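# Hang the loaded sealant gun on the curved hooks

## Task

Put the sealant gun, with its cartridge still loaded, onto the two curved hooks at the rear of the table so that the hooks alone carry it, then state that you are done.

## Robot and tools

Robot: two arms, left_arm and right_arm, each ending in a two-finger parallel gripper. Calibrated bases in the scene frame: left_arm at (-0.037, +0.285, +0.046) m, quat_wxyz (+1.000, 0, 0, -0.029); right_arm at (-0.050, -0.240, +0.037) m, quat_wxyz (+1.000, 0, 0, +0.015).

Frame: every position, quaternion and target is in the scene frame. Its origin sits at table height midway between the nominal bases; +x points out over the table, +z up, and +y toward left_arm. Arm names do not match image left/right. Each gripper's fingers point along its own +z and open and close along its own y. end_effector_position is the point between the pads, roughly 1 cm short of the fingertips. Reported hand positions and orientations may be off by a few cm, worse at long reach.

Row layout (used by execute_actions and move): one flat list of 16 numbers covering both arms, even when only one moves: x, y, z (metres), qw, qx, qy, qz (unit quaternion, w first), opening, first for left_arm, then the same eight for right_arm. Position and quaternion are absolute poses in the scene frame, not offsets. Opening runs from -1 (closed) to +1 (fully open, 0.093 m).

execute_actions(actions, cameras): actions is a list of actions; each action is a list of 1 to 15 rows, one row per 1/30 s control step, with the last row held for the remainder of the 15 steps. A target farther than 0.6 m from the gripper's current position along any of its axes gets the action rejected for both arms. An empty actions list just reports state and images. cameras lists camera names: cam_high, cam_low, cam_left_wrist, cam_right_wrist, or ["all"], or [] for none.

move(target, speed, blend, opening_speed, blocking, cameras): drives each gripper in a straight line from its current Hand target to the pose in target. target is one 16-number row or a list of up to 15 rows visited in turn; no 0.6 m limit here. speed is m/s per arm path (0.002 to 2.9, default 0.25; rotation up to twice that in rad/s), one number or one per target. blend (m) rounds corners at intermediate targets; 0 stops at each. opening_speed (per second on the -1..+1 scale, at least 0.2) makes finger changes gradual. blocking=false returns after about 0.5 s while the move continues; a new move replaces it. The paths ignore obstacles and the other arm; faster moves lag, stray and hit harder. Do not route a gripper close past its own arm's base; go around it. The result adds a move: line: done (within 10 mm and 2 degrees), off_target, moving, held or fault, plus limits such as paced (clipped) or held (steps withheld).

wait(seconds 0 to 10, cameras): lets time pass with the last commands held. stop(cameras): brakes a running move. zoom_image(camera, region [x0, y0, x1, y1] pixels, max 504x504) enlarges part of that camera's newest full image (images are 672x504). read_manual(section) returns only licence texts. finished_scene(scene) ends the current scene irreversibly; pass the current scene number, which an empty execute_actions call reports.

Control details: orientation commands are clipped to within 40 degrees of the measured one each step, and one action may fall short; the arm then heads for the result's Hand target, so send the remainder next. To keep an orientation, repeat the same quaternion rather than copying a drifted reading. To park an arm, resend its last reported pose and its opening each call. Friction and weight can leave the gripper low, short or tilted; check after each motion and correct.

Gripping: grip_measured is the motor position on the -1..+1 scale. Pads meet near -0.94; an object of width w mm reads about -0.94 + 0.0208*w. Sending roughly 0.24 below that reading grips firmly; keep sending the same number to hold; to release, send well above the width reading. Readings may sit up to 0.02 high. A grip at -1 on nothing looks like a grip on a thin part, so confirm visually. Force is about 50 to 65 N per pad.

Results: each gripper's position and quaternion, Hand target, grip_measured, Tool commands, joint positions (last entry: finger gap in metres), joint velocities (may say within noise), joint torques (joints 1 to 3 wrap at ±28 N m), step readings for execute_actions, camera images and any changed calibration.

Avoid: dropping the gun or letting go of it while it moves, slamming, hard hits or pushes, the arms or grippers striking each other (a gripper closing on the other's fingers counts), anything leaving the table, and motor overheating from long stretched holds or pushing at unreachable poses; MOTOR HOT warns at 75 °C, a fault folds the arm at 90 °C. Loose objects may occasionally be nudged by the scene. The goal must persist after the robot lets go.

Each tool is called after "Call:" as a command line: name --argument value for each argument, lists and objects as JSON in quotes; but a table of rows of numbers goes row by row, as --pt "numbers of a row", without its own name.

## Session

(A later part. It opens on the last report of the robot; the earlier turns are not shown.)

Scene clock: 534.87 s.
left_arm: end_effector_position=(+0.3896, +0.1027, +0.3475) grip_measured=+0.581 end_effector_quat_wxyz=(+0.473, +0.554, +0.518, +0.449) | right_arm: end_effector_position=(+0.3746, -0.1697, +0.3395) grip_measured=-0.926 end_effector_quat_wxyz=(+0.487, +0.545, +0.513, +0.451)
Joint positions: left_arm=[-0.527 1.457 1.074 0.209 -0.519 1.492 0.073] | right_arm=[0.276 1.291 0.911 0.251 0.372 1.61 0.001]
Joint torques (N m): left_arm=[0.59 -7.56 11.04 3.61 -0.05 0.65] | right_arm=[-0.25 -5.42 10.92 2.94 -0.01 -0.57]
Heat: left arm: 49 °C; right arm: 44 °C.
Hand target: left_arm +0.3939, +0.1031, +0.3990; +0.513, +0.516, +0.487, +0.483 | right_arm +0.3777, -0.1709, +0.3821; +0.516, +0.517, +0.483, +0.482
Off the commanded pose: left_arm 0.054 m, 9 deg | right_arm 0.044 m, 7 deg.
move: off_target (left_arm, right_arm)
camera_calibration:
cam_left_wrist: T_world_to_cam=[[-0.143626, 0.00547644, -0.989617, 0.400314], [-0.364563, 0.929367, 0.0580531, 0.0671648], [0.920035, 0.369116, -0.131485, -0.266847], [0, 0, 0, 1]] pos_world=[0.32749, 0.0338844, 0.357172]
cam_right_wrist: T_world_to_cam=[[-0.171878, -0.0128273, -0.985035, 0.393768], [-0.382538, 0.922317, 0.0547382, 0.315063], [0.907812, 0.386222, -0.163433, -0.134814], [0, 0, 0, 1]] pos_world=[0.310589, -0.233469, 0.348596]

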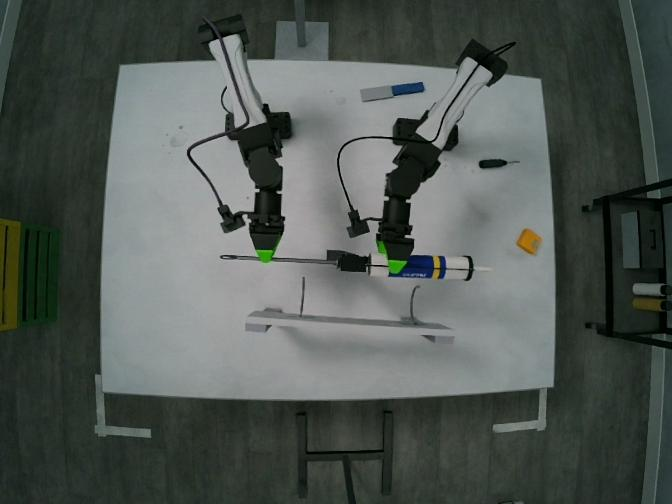

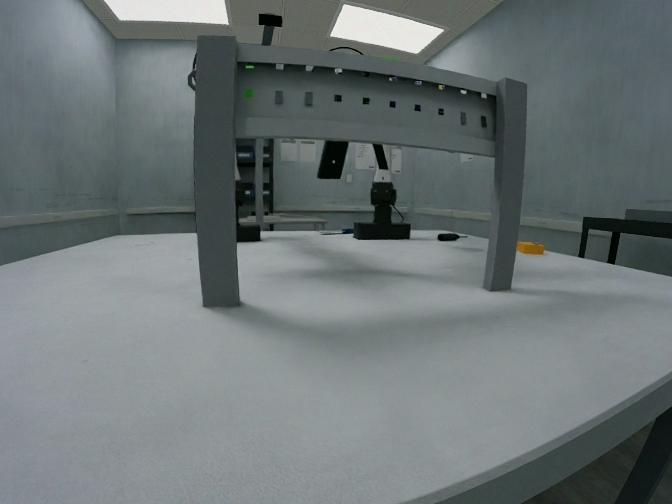

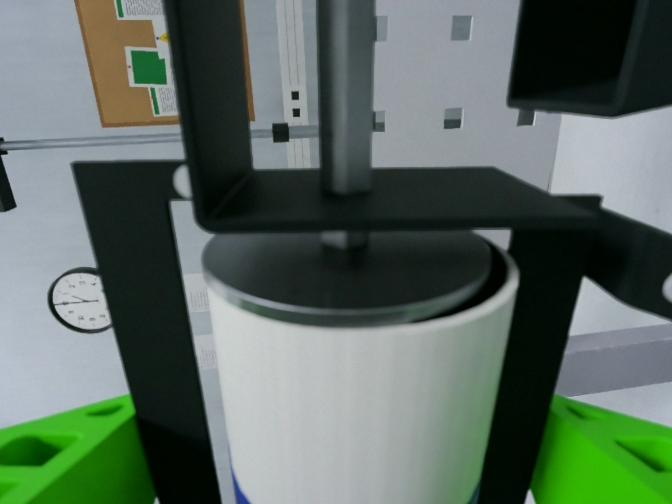

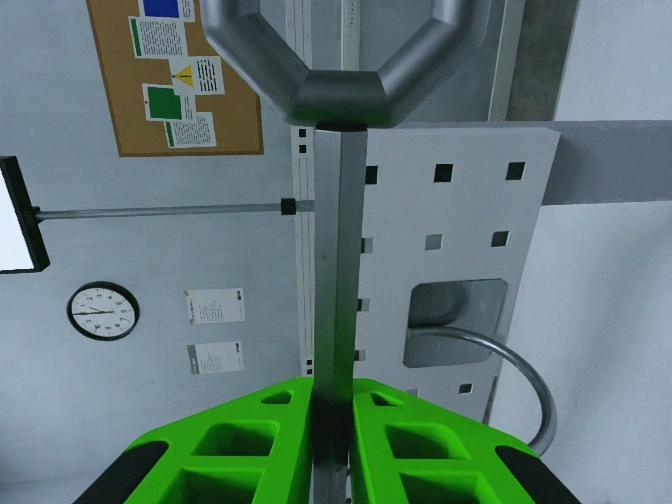

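Call:
move --target '[0.45,0.098,0.42,0.5603,0.4701,0.4383,0.5225,0.2,0.428,-0.171,0.405,0.5603,0.4701,0.4383,0.5225,-1]' --cameras '["all"]' --speed 0.1

Call:
zoom_image --camera "cam_high" --region '[210, 210, 500, 350]'

Scene clock: 542.93 s.
left_arm: end_effector_position=(+0.4433, +0.0994, +0.3631) grip_measured=+0.581 end_effector_quat_wxyz=(+0.516, +0.516, +0.481, +0.485) | right_arm: end_effector_position=(+0.4239, -0.1724, +0.3578) grip_measured=-0.926 end_effector_quat_wxyz=(+0.532, +0.506, +0.473, +0.487)
Joint positions: left_arm=[-0.451 1.643 1.161 0.486 -0.442 1.576 0.073] | right_arm=[0.227 1.491 0.987 0.547 0.336 1.546 0.001]
Joint torques (N m): left_arm=[0.5 -9.18 11.1 3.76 0.13 0.62] | right_arm=[-0.03 -7.12 10.92 3.04 -0.15 -0.49]
Heat: left arm: 48 °C; right arm: 45 °C.
Hand target: left_arm +0.4431, +0.1011, +0.4181; +0.557, +0.471, +0.442, +0.522 | right_arm +0.4232, -0.1719, +0.4037; +0.560, +0.471, +0.438, +0.521
Off the commanded pose: left_arm 0.057 m, 10 deg | right_arm 0.047 m, 8 deg.
move: off_target (left_arm, right_arm)
camera_calibration:
cam_left_wrist: T_world_to_cam=[[0.00958854, -0.00780084, -0.999924, 0.36054], [-0.361339, 0.932373, -0.0107388, 0.112172], [0.932385, 0.361414, 0.00612135, -0.367608], [0, 0, 0, 1]] pos_world=[0.379827, 0.0310855, 0.363968]
cam_right_wrist: T_world_to_cam=[[-0.0135615, -0.0266163, -0.999554, 0.35586], [-0.376086, 0.926378, -0.0195652, 0.359953], [0.926486, 0.375652, -0.022573, -0.23573], [0, 0, 0, 1]] pos_world=[0.3586, -0.235428, 0.357422]

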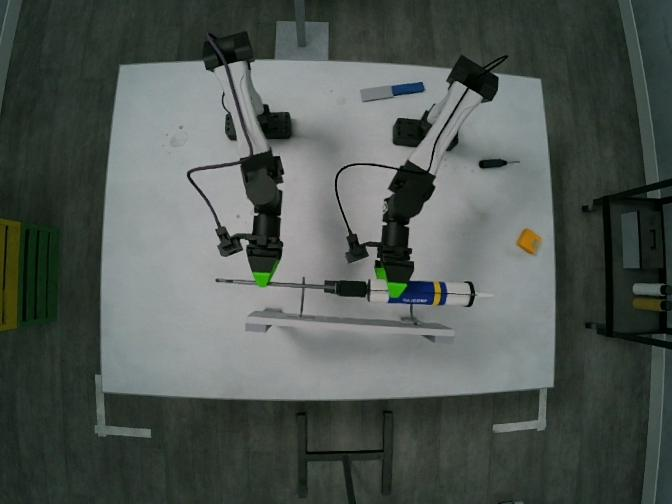

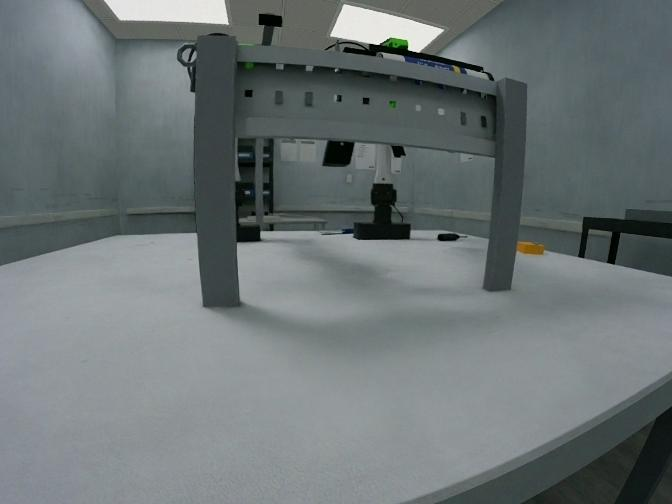

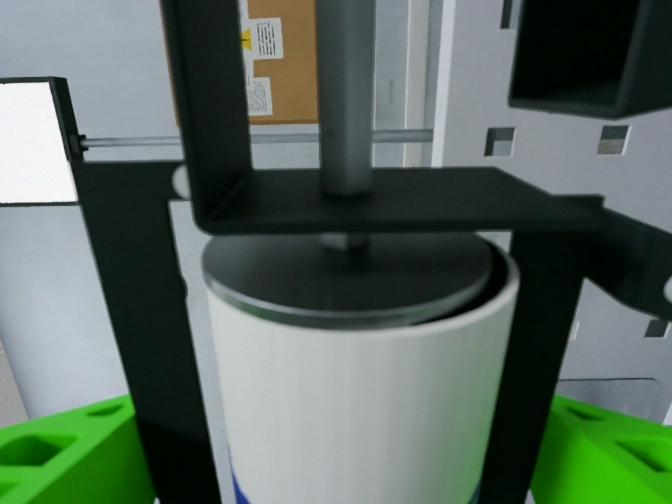

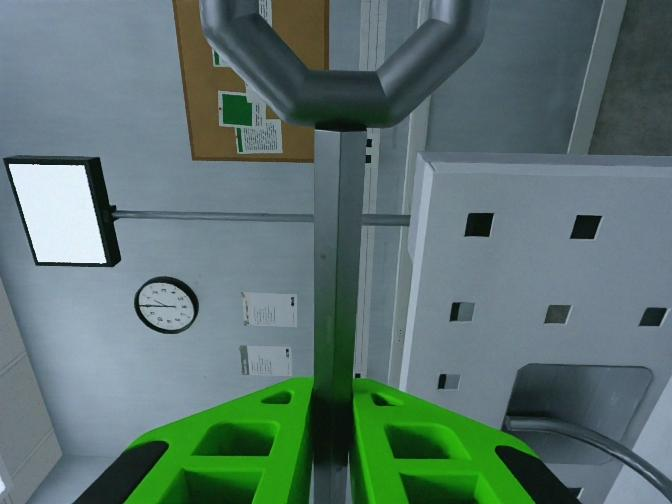

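Scaled by 1.738 from the camera's 672x504 image, which has a finer 960x720 frame.

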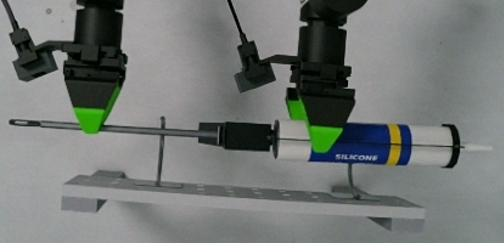

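Call:
move --target '[0.482,0.098,0.42,0.5603,0.4701,0.4383,0.5225,0.2,0.459,-0.171,0.405,0.5603,0.4701,0.4383,0.5225,-1]' --cameras '["all"]' --speed 0.08

Call:
zoom_image --camera "cam_high" --region '[210, 210, 500, 350]'

Scene clock: 551.37 s.
left_arm: end_effector_position=(+0.4755, +0.0984, +0.3634) grip_measured=+0.581 end_effector_quat_wxyz=(+0.519, +0.515, +0.480, +0.485) | right_arm: end_effector_position=(+0.4553, -0.1732, +0.3583) grip_measured=-0.926 end_effector_quat_wxyz=(+0.534, +0.506, +0.472, +0.486)
Joint positions: left_arm=[-0.412 1.75 1.279 0.481 -0.399 1.577 0.073] | right_arm=[0.204 1.608 1.1 0.553 0.315 1.545 0.001]
Joint torques (N m): left_arm=[0.61 -10.54 11.11 3.7 0.1 0.55] | right_arm=[0.05 -8.34 10.88 2.99 -0.18 -0.44]
Heat: left arm: 49 °C; right arm: 47 °C.
Hand target: left_arm +0.4751, +0.1009, +0.4182; +0.558, +0.471, +0.441, +0.522 | right_arm +0.4543, -0.1718, +0.4038; +0.560, +0.471, +0.439, +0.521
Off the commanded pose: left_arm 0.057 m, 10 deg | right_arm 0.047 m, 8 deg.
move: off_target (left_arm, right_arm)
camera_calibration:
cam_left_wrist: T_world_to_cam=[[0.01449, -0.00929421, -0.999852, 0.358333], [-0.358071, 0.933591, -0.0138675, 0.124236], [0.933582, 0.358219, 0.0101998, -0.399029], [0, 0, 0, 1]] pos_world=[0.411819, 0.0302845, 0.364073]
cam_right_wrist: T_world_to_cam=[[-0.0108411, -0.02721, -0.999571, 0.355467], [-0.372821, 0.927661, -0.021209, 0.371729], [0.92784, 0.372431, -0.0202014, -0.266486], [0, 0, 0, 1]] pos_world=[0.389698, -0.235919, 0.357815]

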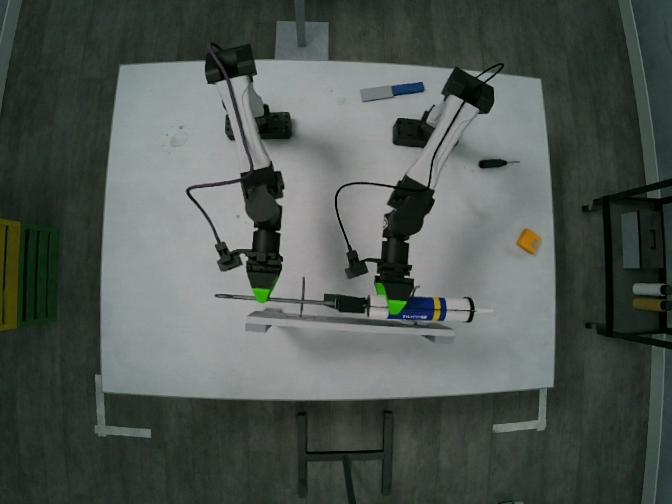

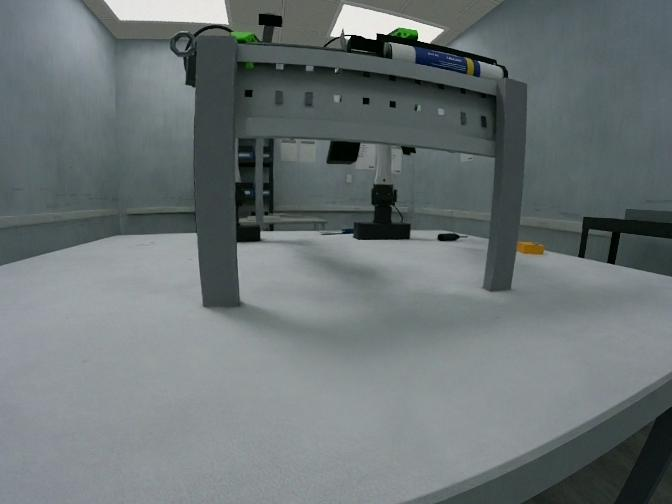

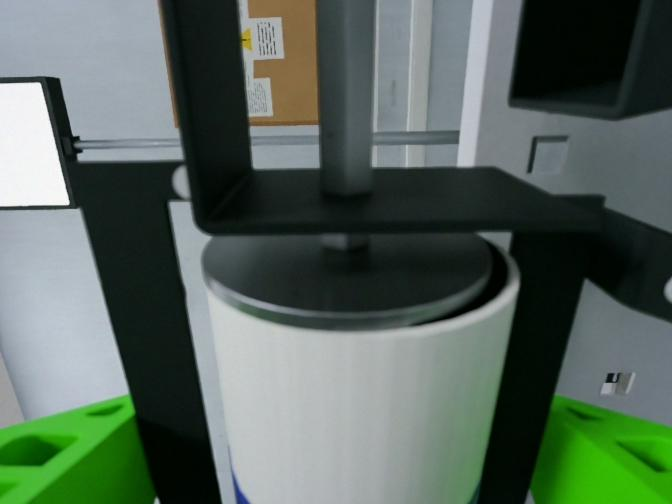

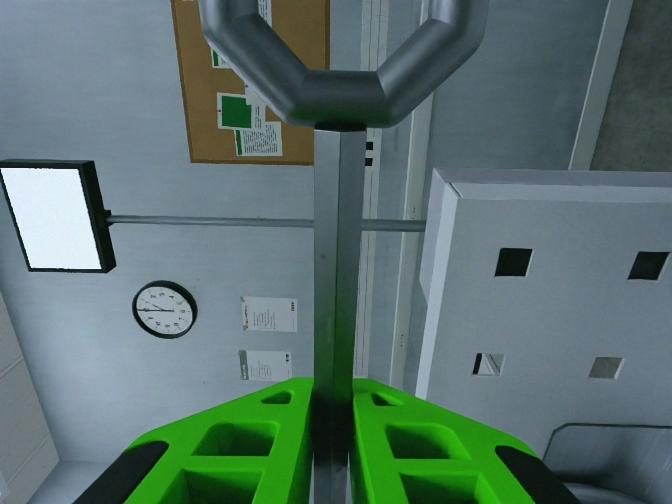

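Scaled by 1.738 from the camera's 672x504 image, which has a finer 960x720 frame.

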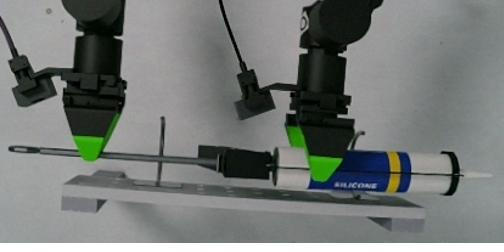

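Call:
move --target '[0.482,0.098,0.358,0.5305,0.5034,0.4056,0.5482,0.2,0.459,-0.171,0.325,0.5305,0.5034,0.4056,0.5482,-1]' --cameras '["all"]' --speed 0.06

Call:
zoom_image --camera "cam_high" --region '[210, 210, 500, 350]'

Call:
zoom_image --camera "cam_low" --region '[150, 10, 550, 210]'

Scene clock: 566.37 s.
left_arm: end_effector_position=(+0.4797, +0.0985, +0.3220) grip_measured=+0.581 end_effector_quat_wxyz=(+0.503, +0.533, +0.448, +0.512) | right_arm: end_effector_position=(+0.4607, -0.1721, +0.2940) grip_measured=-0.926 end_effector_quat_wxyz=(+0.511, +0.527, +0.443, +0.514)
Joint positions: left_arm=[-0.403 1.818 1.168 0.683 -0.382 1.68 0.073] | right_arm=[0.204 1.732 0.952 0.835 0.317 1.643 0.001]
Joint torques (N m): left_arm=[0.54 -10.77 7.68 3.76 0.22 0.67] | right_arm=[0.61 -9.21 6.98 3.25 0.07 -0.15]
Heat: left arm: 51 °C; right arm: 48 °C.
Hand target: left_arm +0.4791, +0.0992, +0.3574; +0.527, +0.504, +0.409, +0.547 | right_arm +0.4575, -0.1714, +0.3245; +0.529, +0.505, +0.406, +0.548
Off the commanded pose: left_arm 0.036 m, 8 deg | right_arm 0.031 m, 7 deg.
move: off_target (left_arm, right_arm)
camera_calibration:
cam_left_wrist: T_world_to_cam=[[0.042879, 0.0826979, -0.995652, 0.29285], [-0.352794, 0.933621, 0.0623522, 0.0979171], [0.934718, 0.348586, 0.0692081, -0.421102], [0, 0, 0, 1]] pos_world=[0.415599, 0.0311548, 0.314615]
cam_right_wrist: T_world_to_cam=[[0.00556266, 0.0716376, -0.997415, 0.300076], [-0.376418, 0.924217, 0.064281, 0.347315], [0.926433, 0.375087, 0.0321068, -0.287569], [0, 0, 0, 1]] pos_world=[0.39548, -0.234628, 0.286208]

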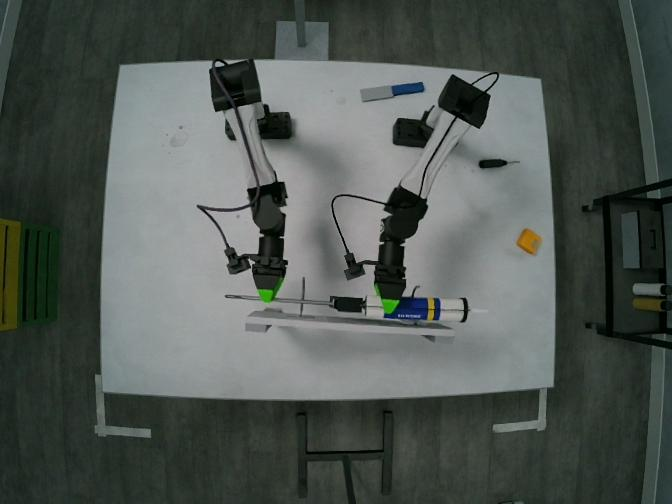

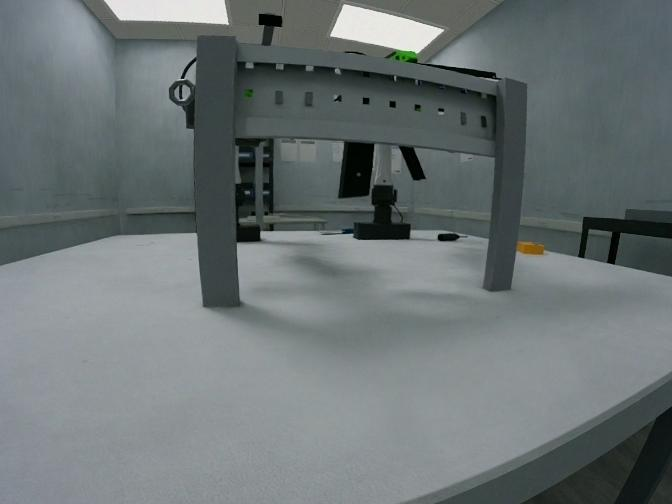

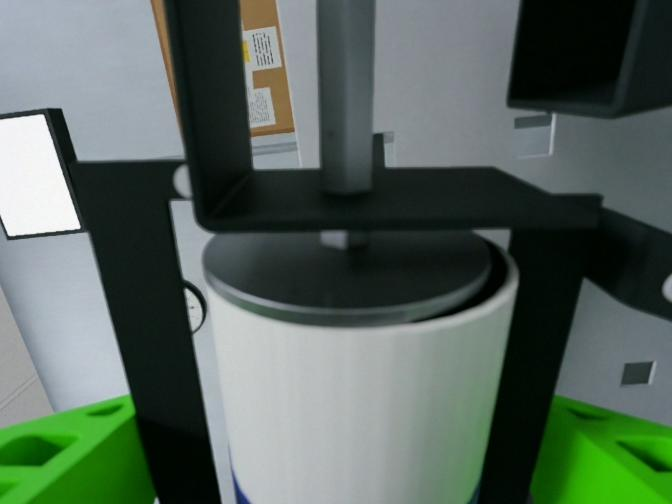

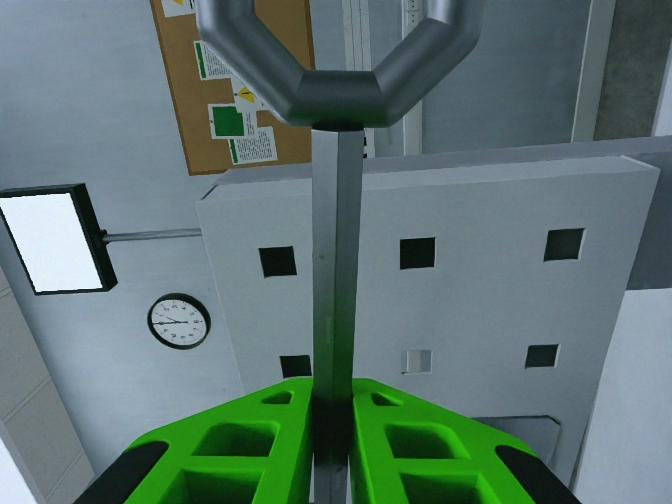

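Scaled by 1.738 from the camera's 672x504 image, which has a finer 960x720 frame.

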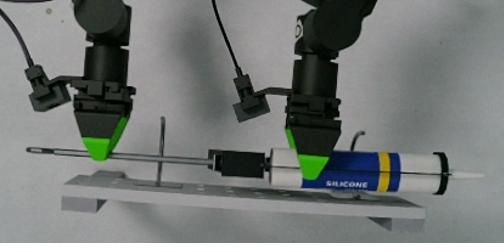

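Scaled by 1.260 from the camera's 672x504 image, which has a finer 960x720 frame.

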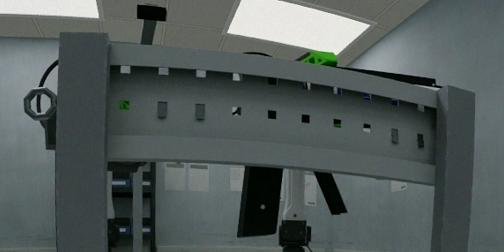

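Call:
move --target '[0.48,0.098,0.305,0.5305,0.5034,0.4056,0.5482,0.2,0.457,-0.171,0.265,0.5305,0.5034,0.4056,0.5482,-1]' --cameras '["all"]' --speed 0.06

Call:
zoom_image --camera "cam_high" --region '[210, 210, 500, 350]'

Call:
zoom_image --camera "cam_low" --region '[150, 10, 550, 210]'

Scene clock: 573.70 s.
left_arm: end_effector_position=(+0.4776, +0.0995, +0.2647) grip_measured=+0.581 end_effector_quat_wxyz=(+0.496, +0.541, +0.448, +0.511) | right_arm: end_effector_position=(+0.4585, -0.1730, +0.2332) grip_measured=-0.926 end_effector_quat_wxyz=(+0.507, +0.533, +0.442, +0.514)
Joint positions: left_arm=[-0.403 1.912 1.051 0.877 -0.382 1.686 0.073] | right_arm=[0.204 1.874 0.844 1.074 0.319 1.657 0.001]
Joint torques (N m): left_arm=[0.42 -11.25 7.21 3.92 0.18 0.59] | right_arm=[0.77 -9.43 5.97 3.42 0.11 -0.3]
Heat: left arm: 51 °C; right arm: 48 °C.
Hand target: left_arm +0.4771, +0.0993, +0.3045; +0.527, +0.504, +0.409, +0.547 | right_arm +0.4557, -0.1714, +0.2643; +0.529, +0.506, +0.407, +0.547
Off the commanded pose: left_arm 0.040 m, 9 deg | right_arm 0.032 m, 7 deg.
move: off_target (left_arm, right_arm)
camera_calibration:
cam_left_wrist: T_world_to_cam=[[0.0280152, 0.0967657, -0.994913, 0.241272], [-0.351548, 0.932675, 0.0808134, 0.0944583], [0.93575, 0.347496, 0.0601469, -0.413523], [0, 0, 0, 1]] pos_world=[0.413402, 0.0322519, 0.257283]
cam_right_wrist: T_world_to_cam=[[-0.00394158, 0.0832253, -0.996523, 0.245686], [-0.374215, 0.924001, 0.0786487, 0.346828], [0.927334, 0.373224, 0.0275021, -0.28289], [0, 0, 0, 1]] pos_world=[0.393091, -0.235336, 0.225334]

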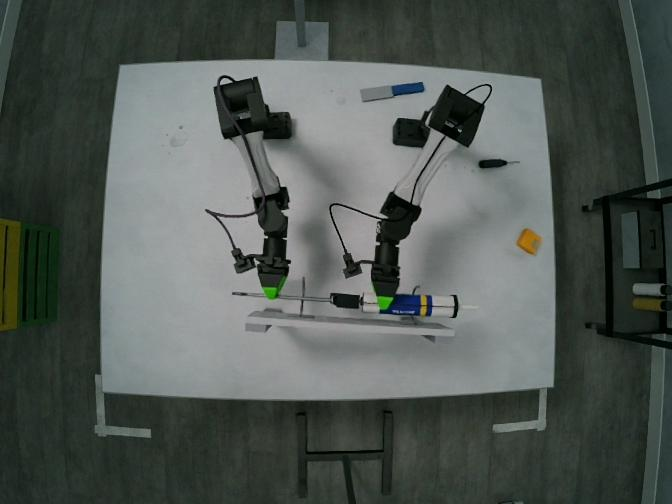

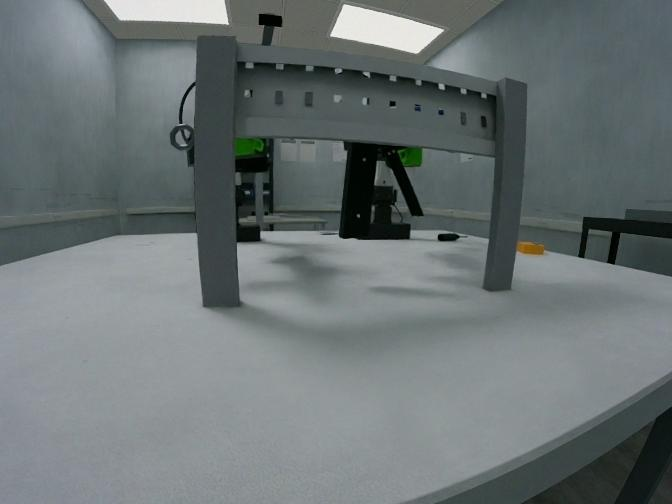

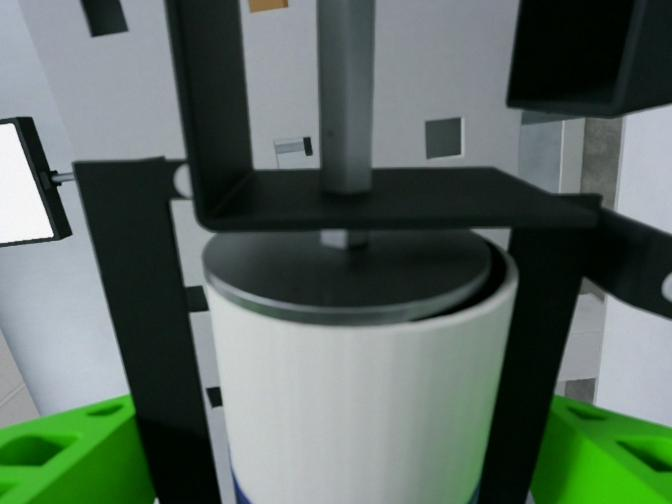

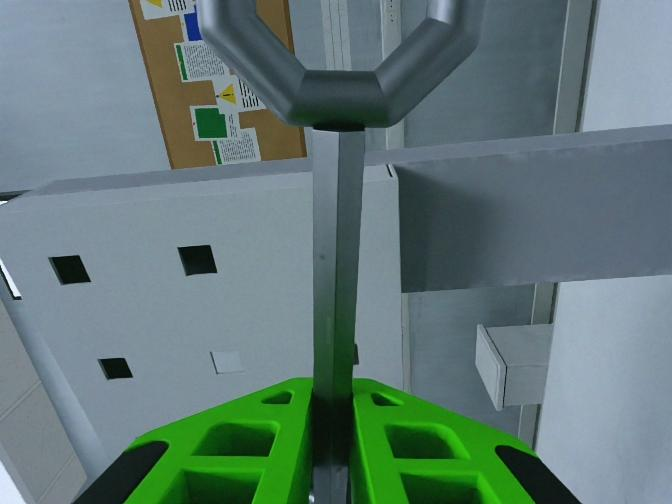

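Scaled by 1.738 from the camera's 672x504 image, which has a finer 960x720 frame.

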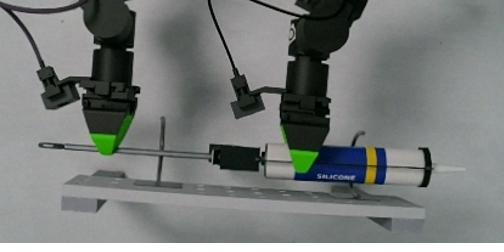

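Scaled by 1.260 from the camera's 672x504 image, which has a finer 960x720 frame.

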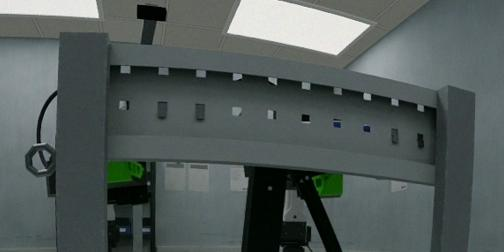

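Call:
move --target '[0.48,0.098,0.28,0.5305,0.5034,0.4056,0.5482,0.2,0.457,-0.171,0.24,0.5305,0.5034,0.4056,0.5482,-1]' --speed 0.04

Call:
move --target '[0.48,0.098,0.265,0.5305,0.5034,0.4056,0.5482,0.2,0.457,-0.171,0.225,0.5305,0.5034,0.4056,0.5482,-1]' --cameras '["all"]' --speed 0.03

Call:
zoom_image --camera "cam_low" --region '[150, 10, 550, 210]'

Scene clock: 584.73 s.
left_arm: end_effector_position=(+0.4782, +0.0992, +0.2582) grip_measured=+0.581 end_effector_quat_wxyz=(+0.504, +0.529, +0.432, +0.528) | right_arm: end_effector_position=(+0.4598, -0.1719, +0.2230) grip_measured=-0.926 end_effector_quat_wxyz=(+0.510, +0.527, +0.431, +0.526)
Joint positions: left_arm=[-0.403 1.963 1.028 1.007 -0.382 1.722 0.073] | right_arm=[0.205 1.937 0.832 1.182 0.319 1.661 0.001]
Joint torques (N m): left_arm=[0.59 -10.13 6.37 3.53 0.29 0.27] | right_arm=[0.66 -7.94 4.88 3.33 0.07 -0.35]
Heat: left arm: 54 °C; right arm: 49 °C.
Hand target: left_arm +0.4787, +0.0986, +0.2798; +0.529, +0.504, +0.407, +0.548 | right_arm +0.4564, -0.1712, +0.2397; +0.529, +0.505, +0.407, +0.547
Off the commanded pose: left_arm 0.022 m, 6 deg | right_arm 0.017 m, 5 deg.
move: off_target (left_arm, right_arm)
camera_calibration:
cam_left_wrist: T_world_to_cam=[[0.0812081, 0.106875, -0.990951, 0.207362], [-0.357277, 0.931284, 0.0711611, 0.100851], [0.930461, 0.348265, 0.113812, -0.425061], [0, 0, 0, 1]] pos_world=[0.414695, 0.0319508, 0.246686]
cam_right_wrist: T_world_to_cam=[[0.0292294, 0.0952803, -0.995021, 0.22199], [-0.378099, 0.922538, 0.0772326, 0.349062], [0.925304, 0.373959, 0.0629906, -0.291003], [0, 0, 0, 1]] pos_world=[0.394757, -0.234351, 0.212256]

Scene clock: 585.67 s.
left_arm: end_effector_position=(+0.4781, +0.0991, +0.2573) grip_measured=+0.581 end_effector_quat_wxyz=(+0.514, +0.516, +0.422, +0.539) | right_arm: end_effector_position=(+0.4607, -0.1720, +0.2221) grip_measured=-0.926 end_effector_quat_wxyz=(+0.519, +0.517, +0.420, +0.535)
Joint positions: left_arm=[-0.403 1.997 1.018 1.099 -0.381 1.74 0.073] | right_arm=[0.205 1.977 0.832 1.263 0.321 1.651 0.001]
Joint torques (N m): left_arm=[0.61 -9.25 5.97 3.16 0.29 0.12] | right_arm=[0.68 -6.86 3.88 3.11 0.03 -0.25]
Heat: left arm: 54 °C; right arm: 49 °C.
Hand target: left_arm +0.4795, +0.0982, +0.2650; +0.530, +0.504, +0.406, +0.548 | right_arm +0.4567, -0.1711, +0.2249; +0.529, +0.505, +0.407, +0.547
Off the commanded pose: left_arm 0.008 m, 3 deg | right_arm 0.005 m, 3 deg.
move: off_target (left_arm, right_arm)
camera_calibration:
cam_left_wrist: T_world_to_cam=[[0.125177, 0.103881, -0.986681, 0.18481], [-0.360513, 0.931286, 0.052312, 0.107347], [0.924317, 0.349163, 0.154027, -0.432235], [0, 0, 0, 1]] pos_world=[0.415087, 0.0317516, 0.243309]
cam_right_wrist: T_world_to_cam=[[0.0680381, 0.094964, -0.993153, 0.202632], [-0.378199, 0.923618, 0.0624059, 0.353099], [0.923221, 0.371363, 0.0987565, -0.299243], [0, 0, 0, 1]] pos_world=[0.396022, -0.234244, 0.208761]

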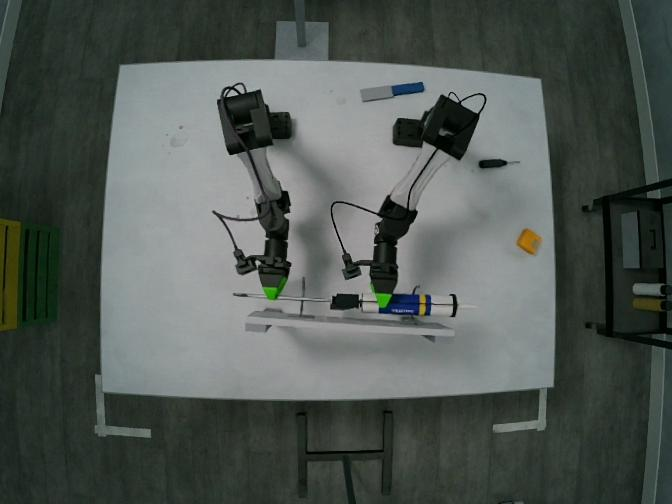

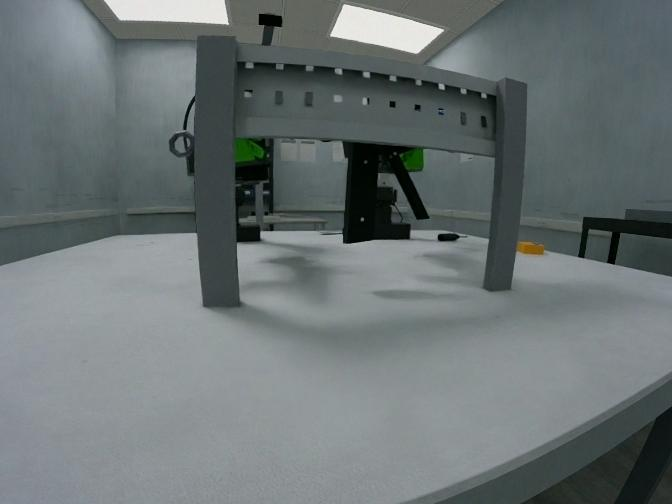

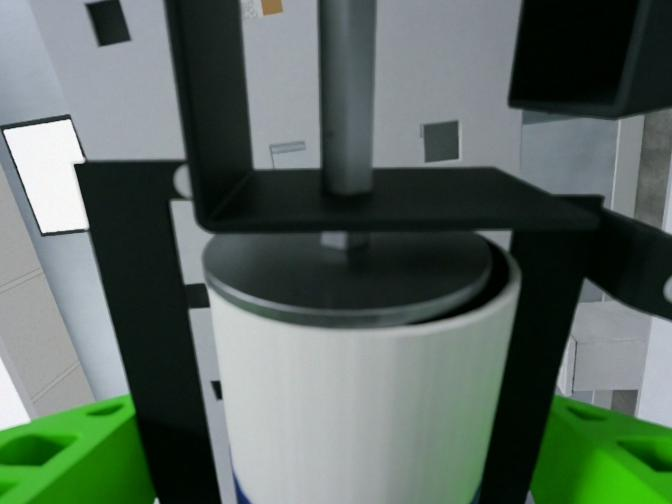

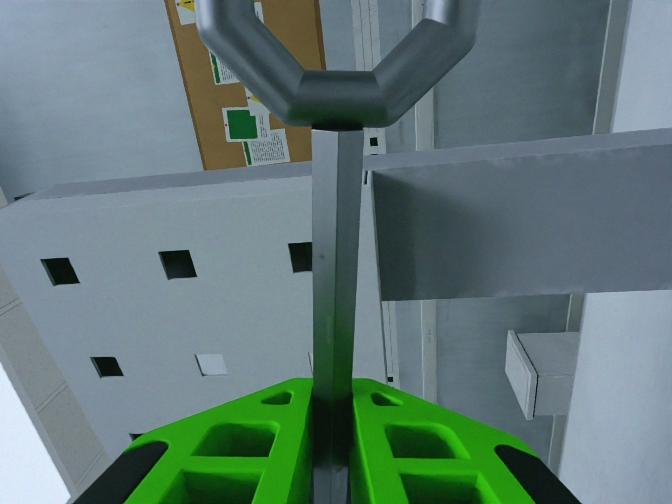

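Scaled by 1.260 from the camera's 672x504 image, which has a finer 960x720 frame.

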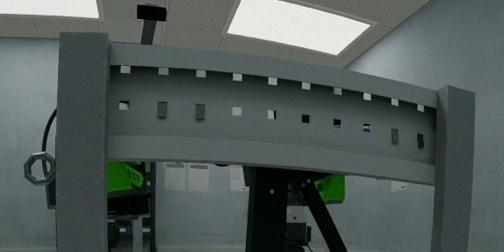

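Call:
move --target '[0.478,0.098,0.245,0.4988,0.5349,0.4384,0.5224,0.2,0.459,-0.171,0.206,0.4988,0.5349,0.4384,0.5224,-1]' --cameras '["all"]' --speed 0.03

Call:
zoom_image --camera "cam_high" --region '[210, 250, 500, 350]'

Scene clock: 599.47 s.
left_arm: end_effector_position=(+0.4783, +0.0997, +0.2548) grip_measured=+0.581 end_effector_quat_wxyz=(+0.512, +0.518, +0.425, +0.538) | right_arm: end_effector_position=(+0.4609, -0.1720, +0.2202) grip_measured=-0.926 end_effector_quat_wxyz=(+0.516, +0.521, +0.421, +0.534)
Joint positions: left_arm=[-0.403 1.997 1.018 1.089 -0.385 1.735 0.073] | right_arm=[0.205 1.976 0.832 1.252 0.321 1.659 0.001]
Joint torques (N m): left_arm=[-0.34 -12.51 5.42 1.71 -0.01 -0.24] | right_arm=[0.17 -10.35 3.85 1.43 -0.12 0.11]
Heat: left arm: 53 °C; right arm: 47 °C.
Hand target: left_arm +0.4776, +0.0981, +0.2451; +0.499, +0.534, +0.438, +0.523 | right_arm +0.4586, -0.1710, +0.2059; +0.499, +0.535, +0.438, +0.523
Off the commanded pose: left_arm 0.010 m, 3 deg | right_arm 0.014 m, 3 deg.
move: off_target (left_arm, right_arm)
camera_calibration:
cam_left_wrist: T_world_to_cam=[[0.114806, 0.103722, -0.987958, 0.187484], [-0.36299, 0.930141, 0.0554703, 0.10758], [0.924694, 0.35225, 0.144436, -0.430272], [0, 0, 0, 1]] pos_world=[0.415396, 0.032053, 0.241406]
cam_right_wrist: T_world_to_cam=[[0.0591515, 0.101003, -0.993126, 0.205879], [-0.378461, 0.922866, 0.0713157, 0.351242], [0.923725, 0.371641, 0.0928145, -0.298115], [0, 0, 0, 1]] pos_world=[0.39613, -0.234151, 0.207084]

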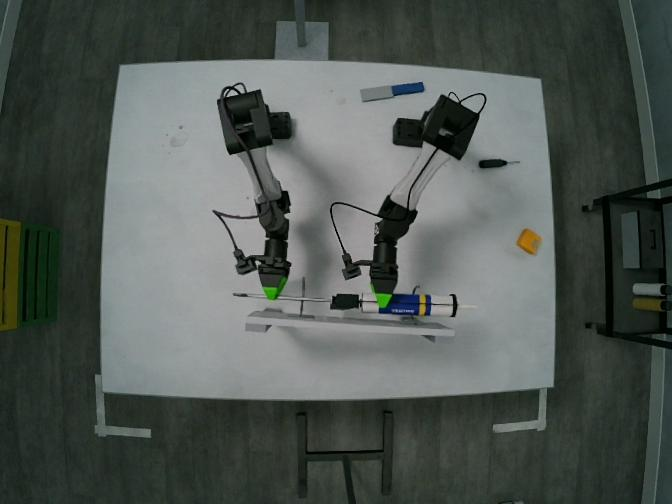

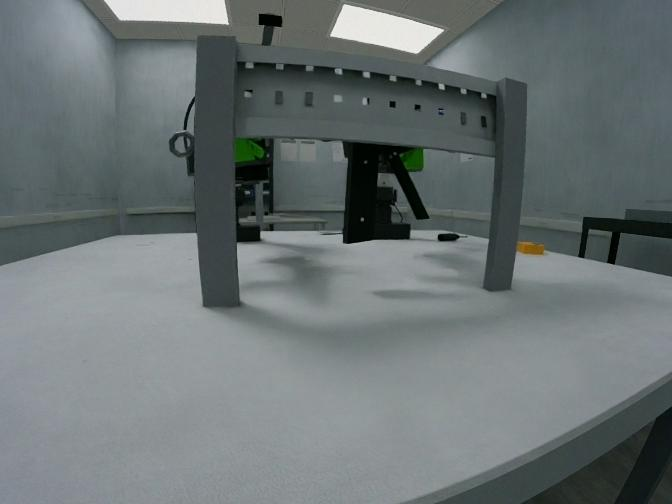

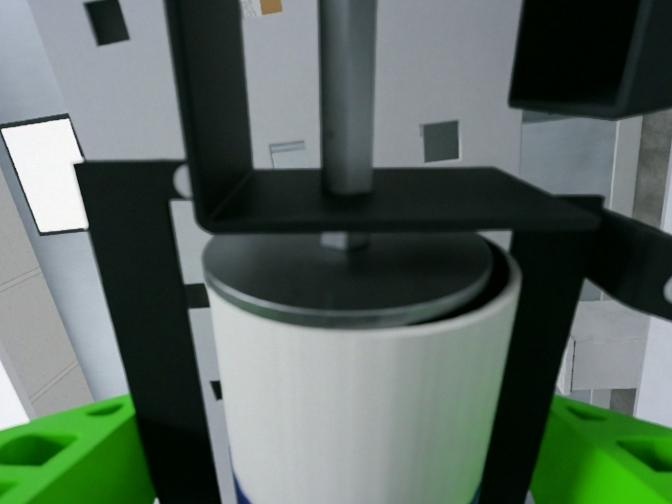

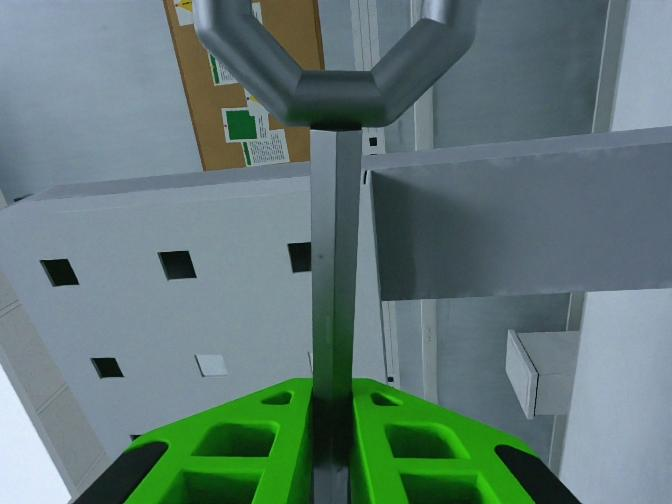

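Scaled by 1.738 from the camera's 672x504 image, which has a finer 960x720 frame.

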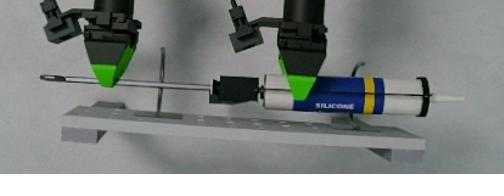

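Call:
move --target '[0.478,0.098,0.245,0.4988,0.5349,0.4384,0.5224,0.2,0.459,-0.171,0.212,0.4988,0.5349,0.4384,0.5224,-0.3]' --cameras '["all"]' --opening_speed 0.4

Call:
zoom_image --camera "cam_high" --region '[210, 250, 500, 350]'

Scene clock: 607.47 s.
left_arm: end_effector_position=(+0.4783, +0.0998, +0.2548) grip_measured=+0.581 end_effector_quat_wxyz=(+0.511, +0.518, +0.425, +0.538) | right_arm: end_effector_position=(+0.4613, -0.1712, +0.2104) grip_measured=-0.301 end_effector_quat_wxyz=(+0.503, +0.534, +0.438, +0.520)
Joint positions: left_arm=[-0.403 1.997 1.018 1.089 -0.385 1.735 0.073] | right_arm=[0.205 1.96 0.832 1.176 0.317 1.671 0.031]
Joint torques (N m): left_arm=[-0.31 -12.49 5.29 1.7 -0.02 -0.25] | right_arm=[0.17 -10.74 4.44 2.01 -0.08 -0.04]
Heat: left arm: 54 °C; right arm: 44 °C.
Hand target: left_arm +0.4776, +0.0982, +0.2451; +0.499, +0.534, +0.438, +0.523 | right_arm +0.4590, -0.1710, +0.2119; +0.499, +0.535, +0.438, +0.522
Off the commanded pose: left_arm 0.010 m, 3 deg | right_arm 0.003 m, 1 deg.
move: off_target (left_arm)
camera_calibration:
cam_left_wrist: T_world_to_cam=[[0.114762, 0.103752, -0.98796, 0.187492], [-0.363373, 0.929992, 0.0554547, 0.107655], [0.924548, 0.352634, 0.144428, -0.430258], [0, 0, 0, 1]] pos_world=[0.415396, 0.0321531, 0.241406]
cam_right_wrist: T_world_to_cam=[[0.00175684, 0.0990317, -0.995083, 0.222579], [-0.378524, 0.921107, 0.0910013, 0.34689], [0.92559, 0.376503, 0.0391041, -0.286594], [0, 0, 0, 1]] pos_world=[0.396183, -0.233662, 0.201124]

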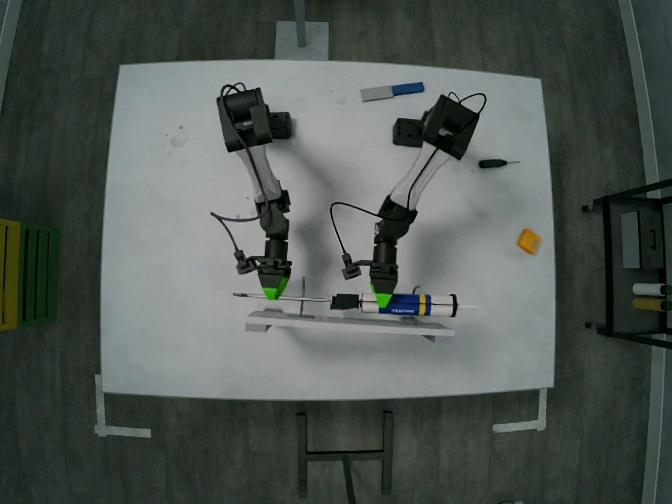

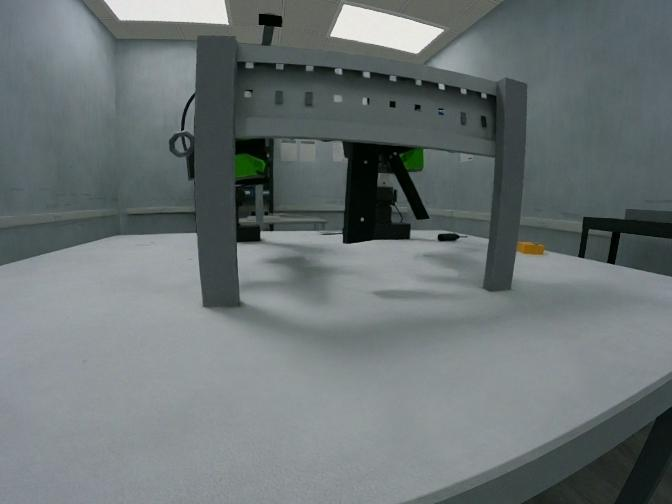

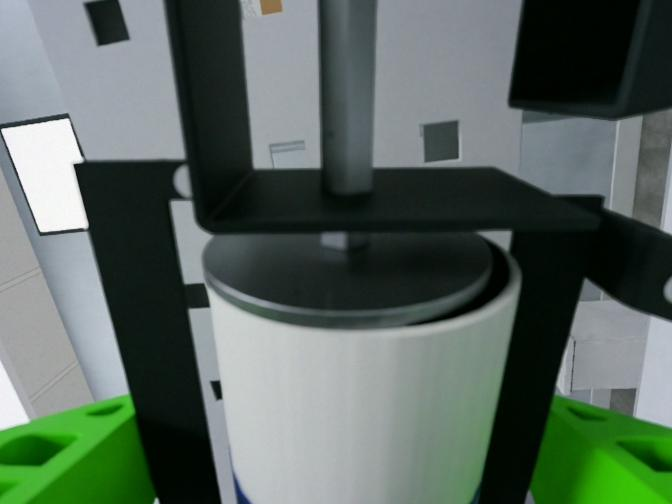

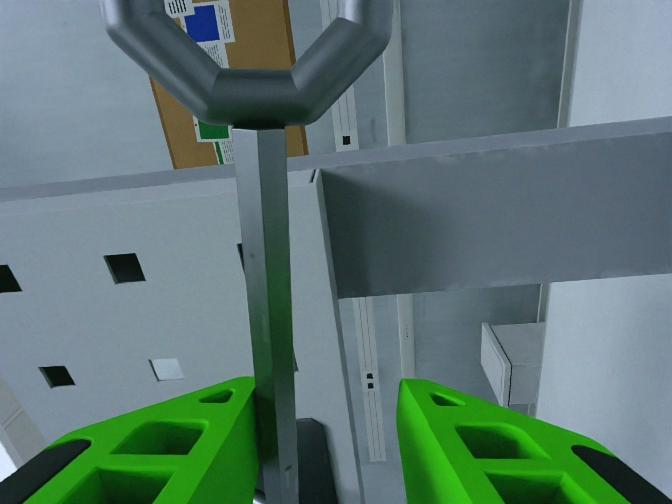

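Scaled by 1.738 from the camera's 672x504 image, which has a finer 960x720 frame.

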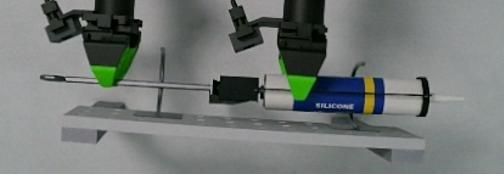

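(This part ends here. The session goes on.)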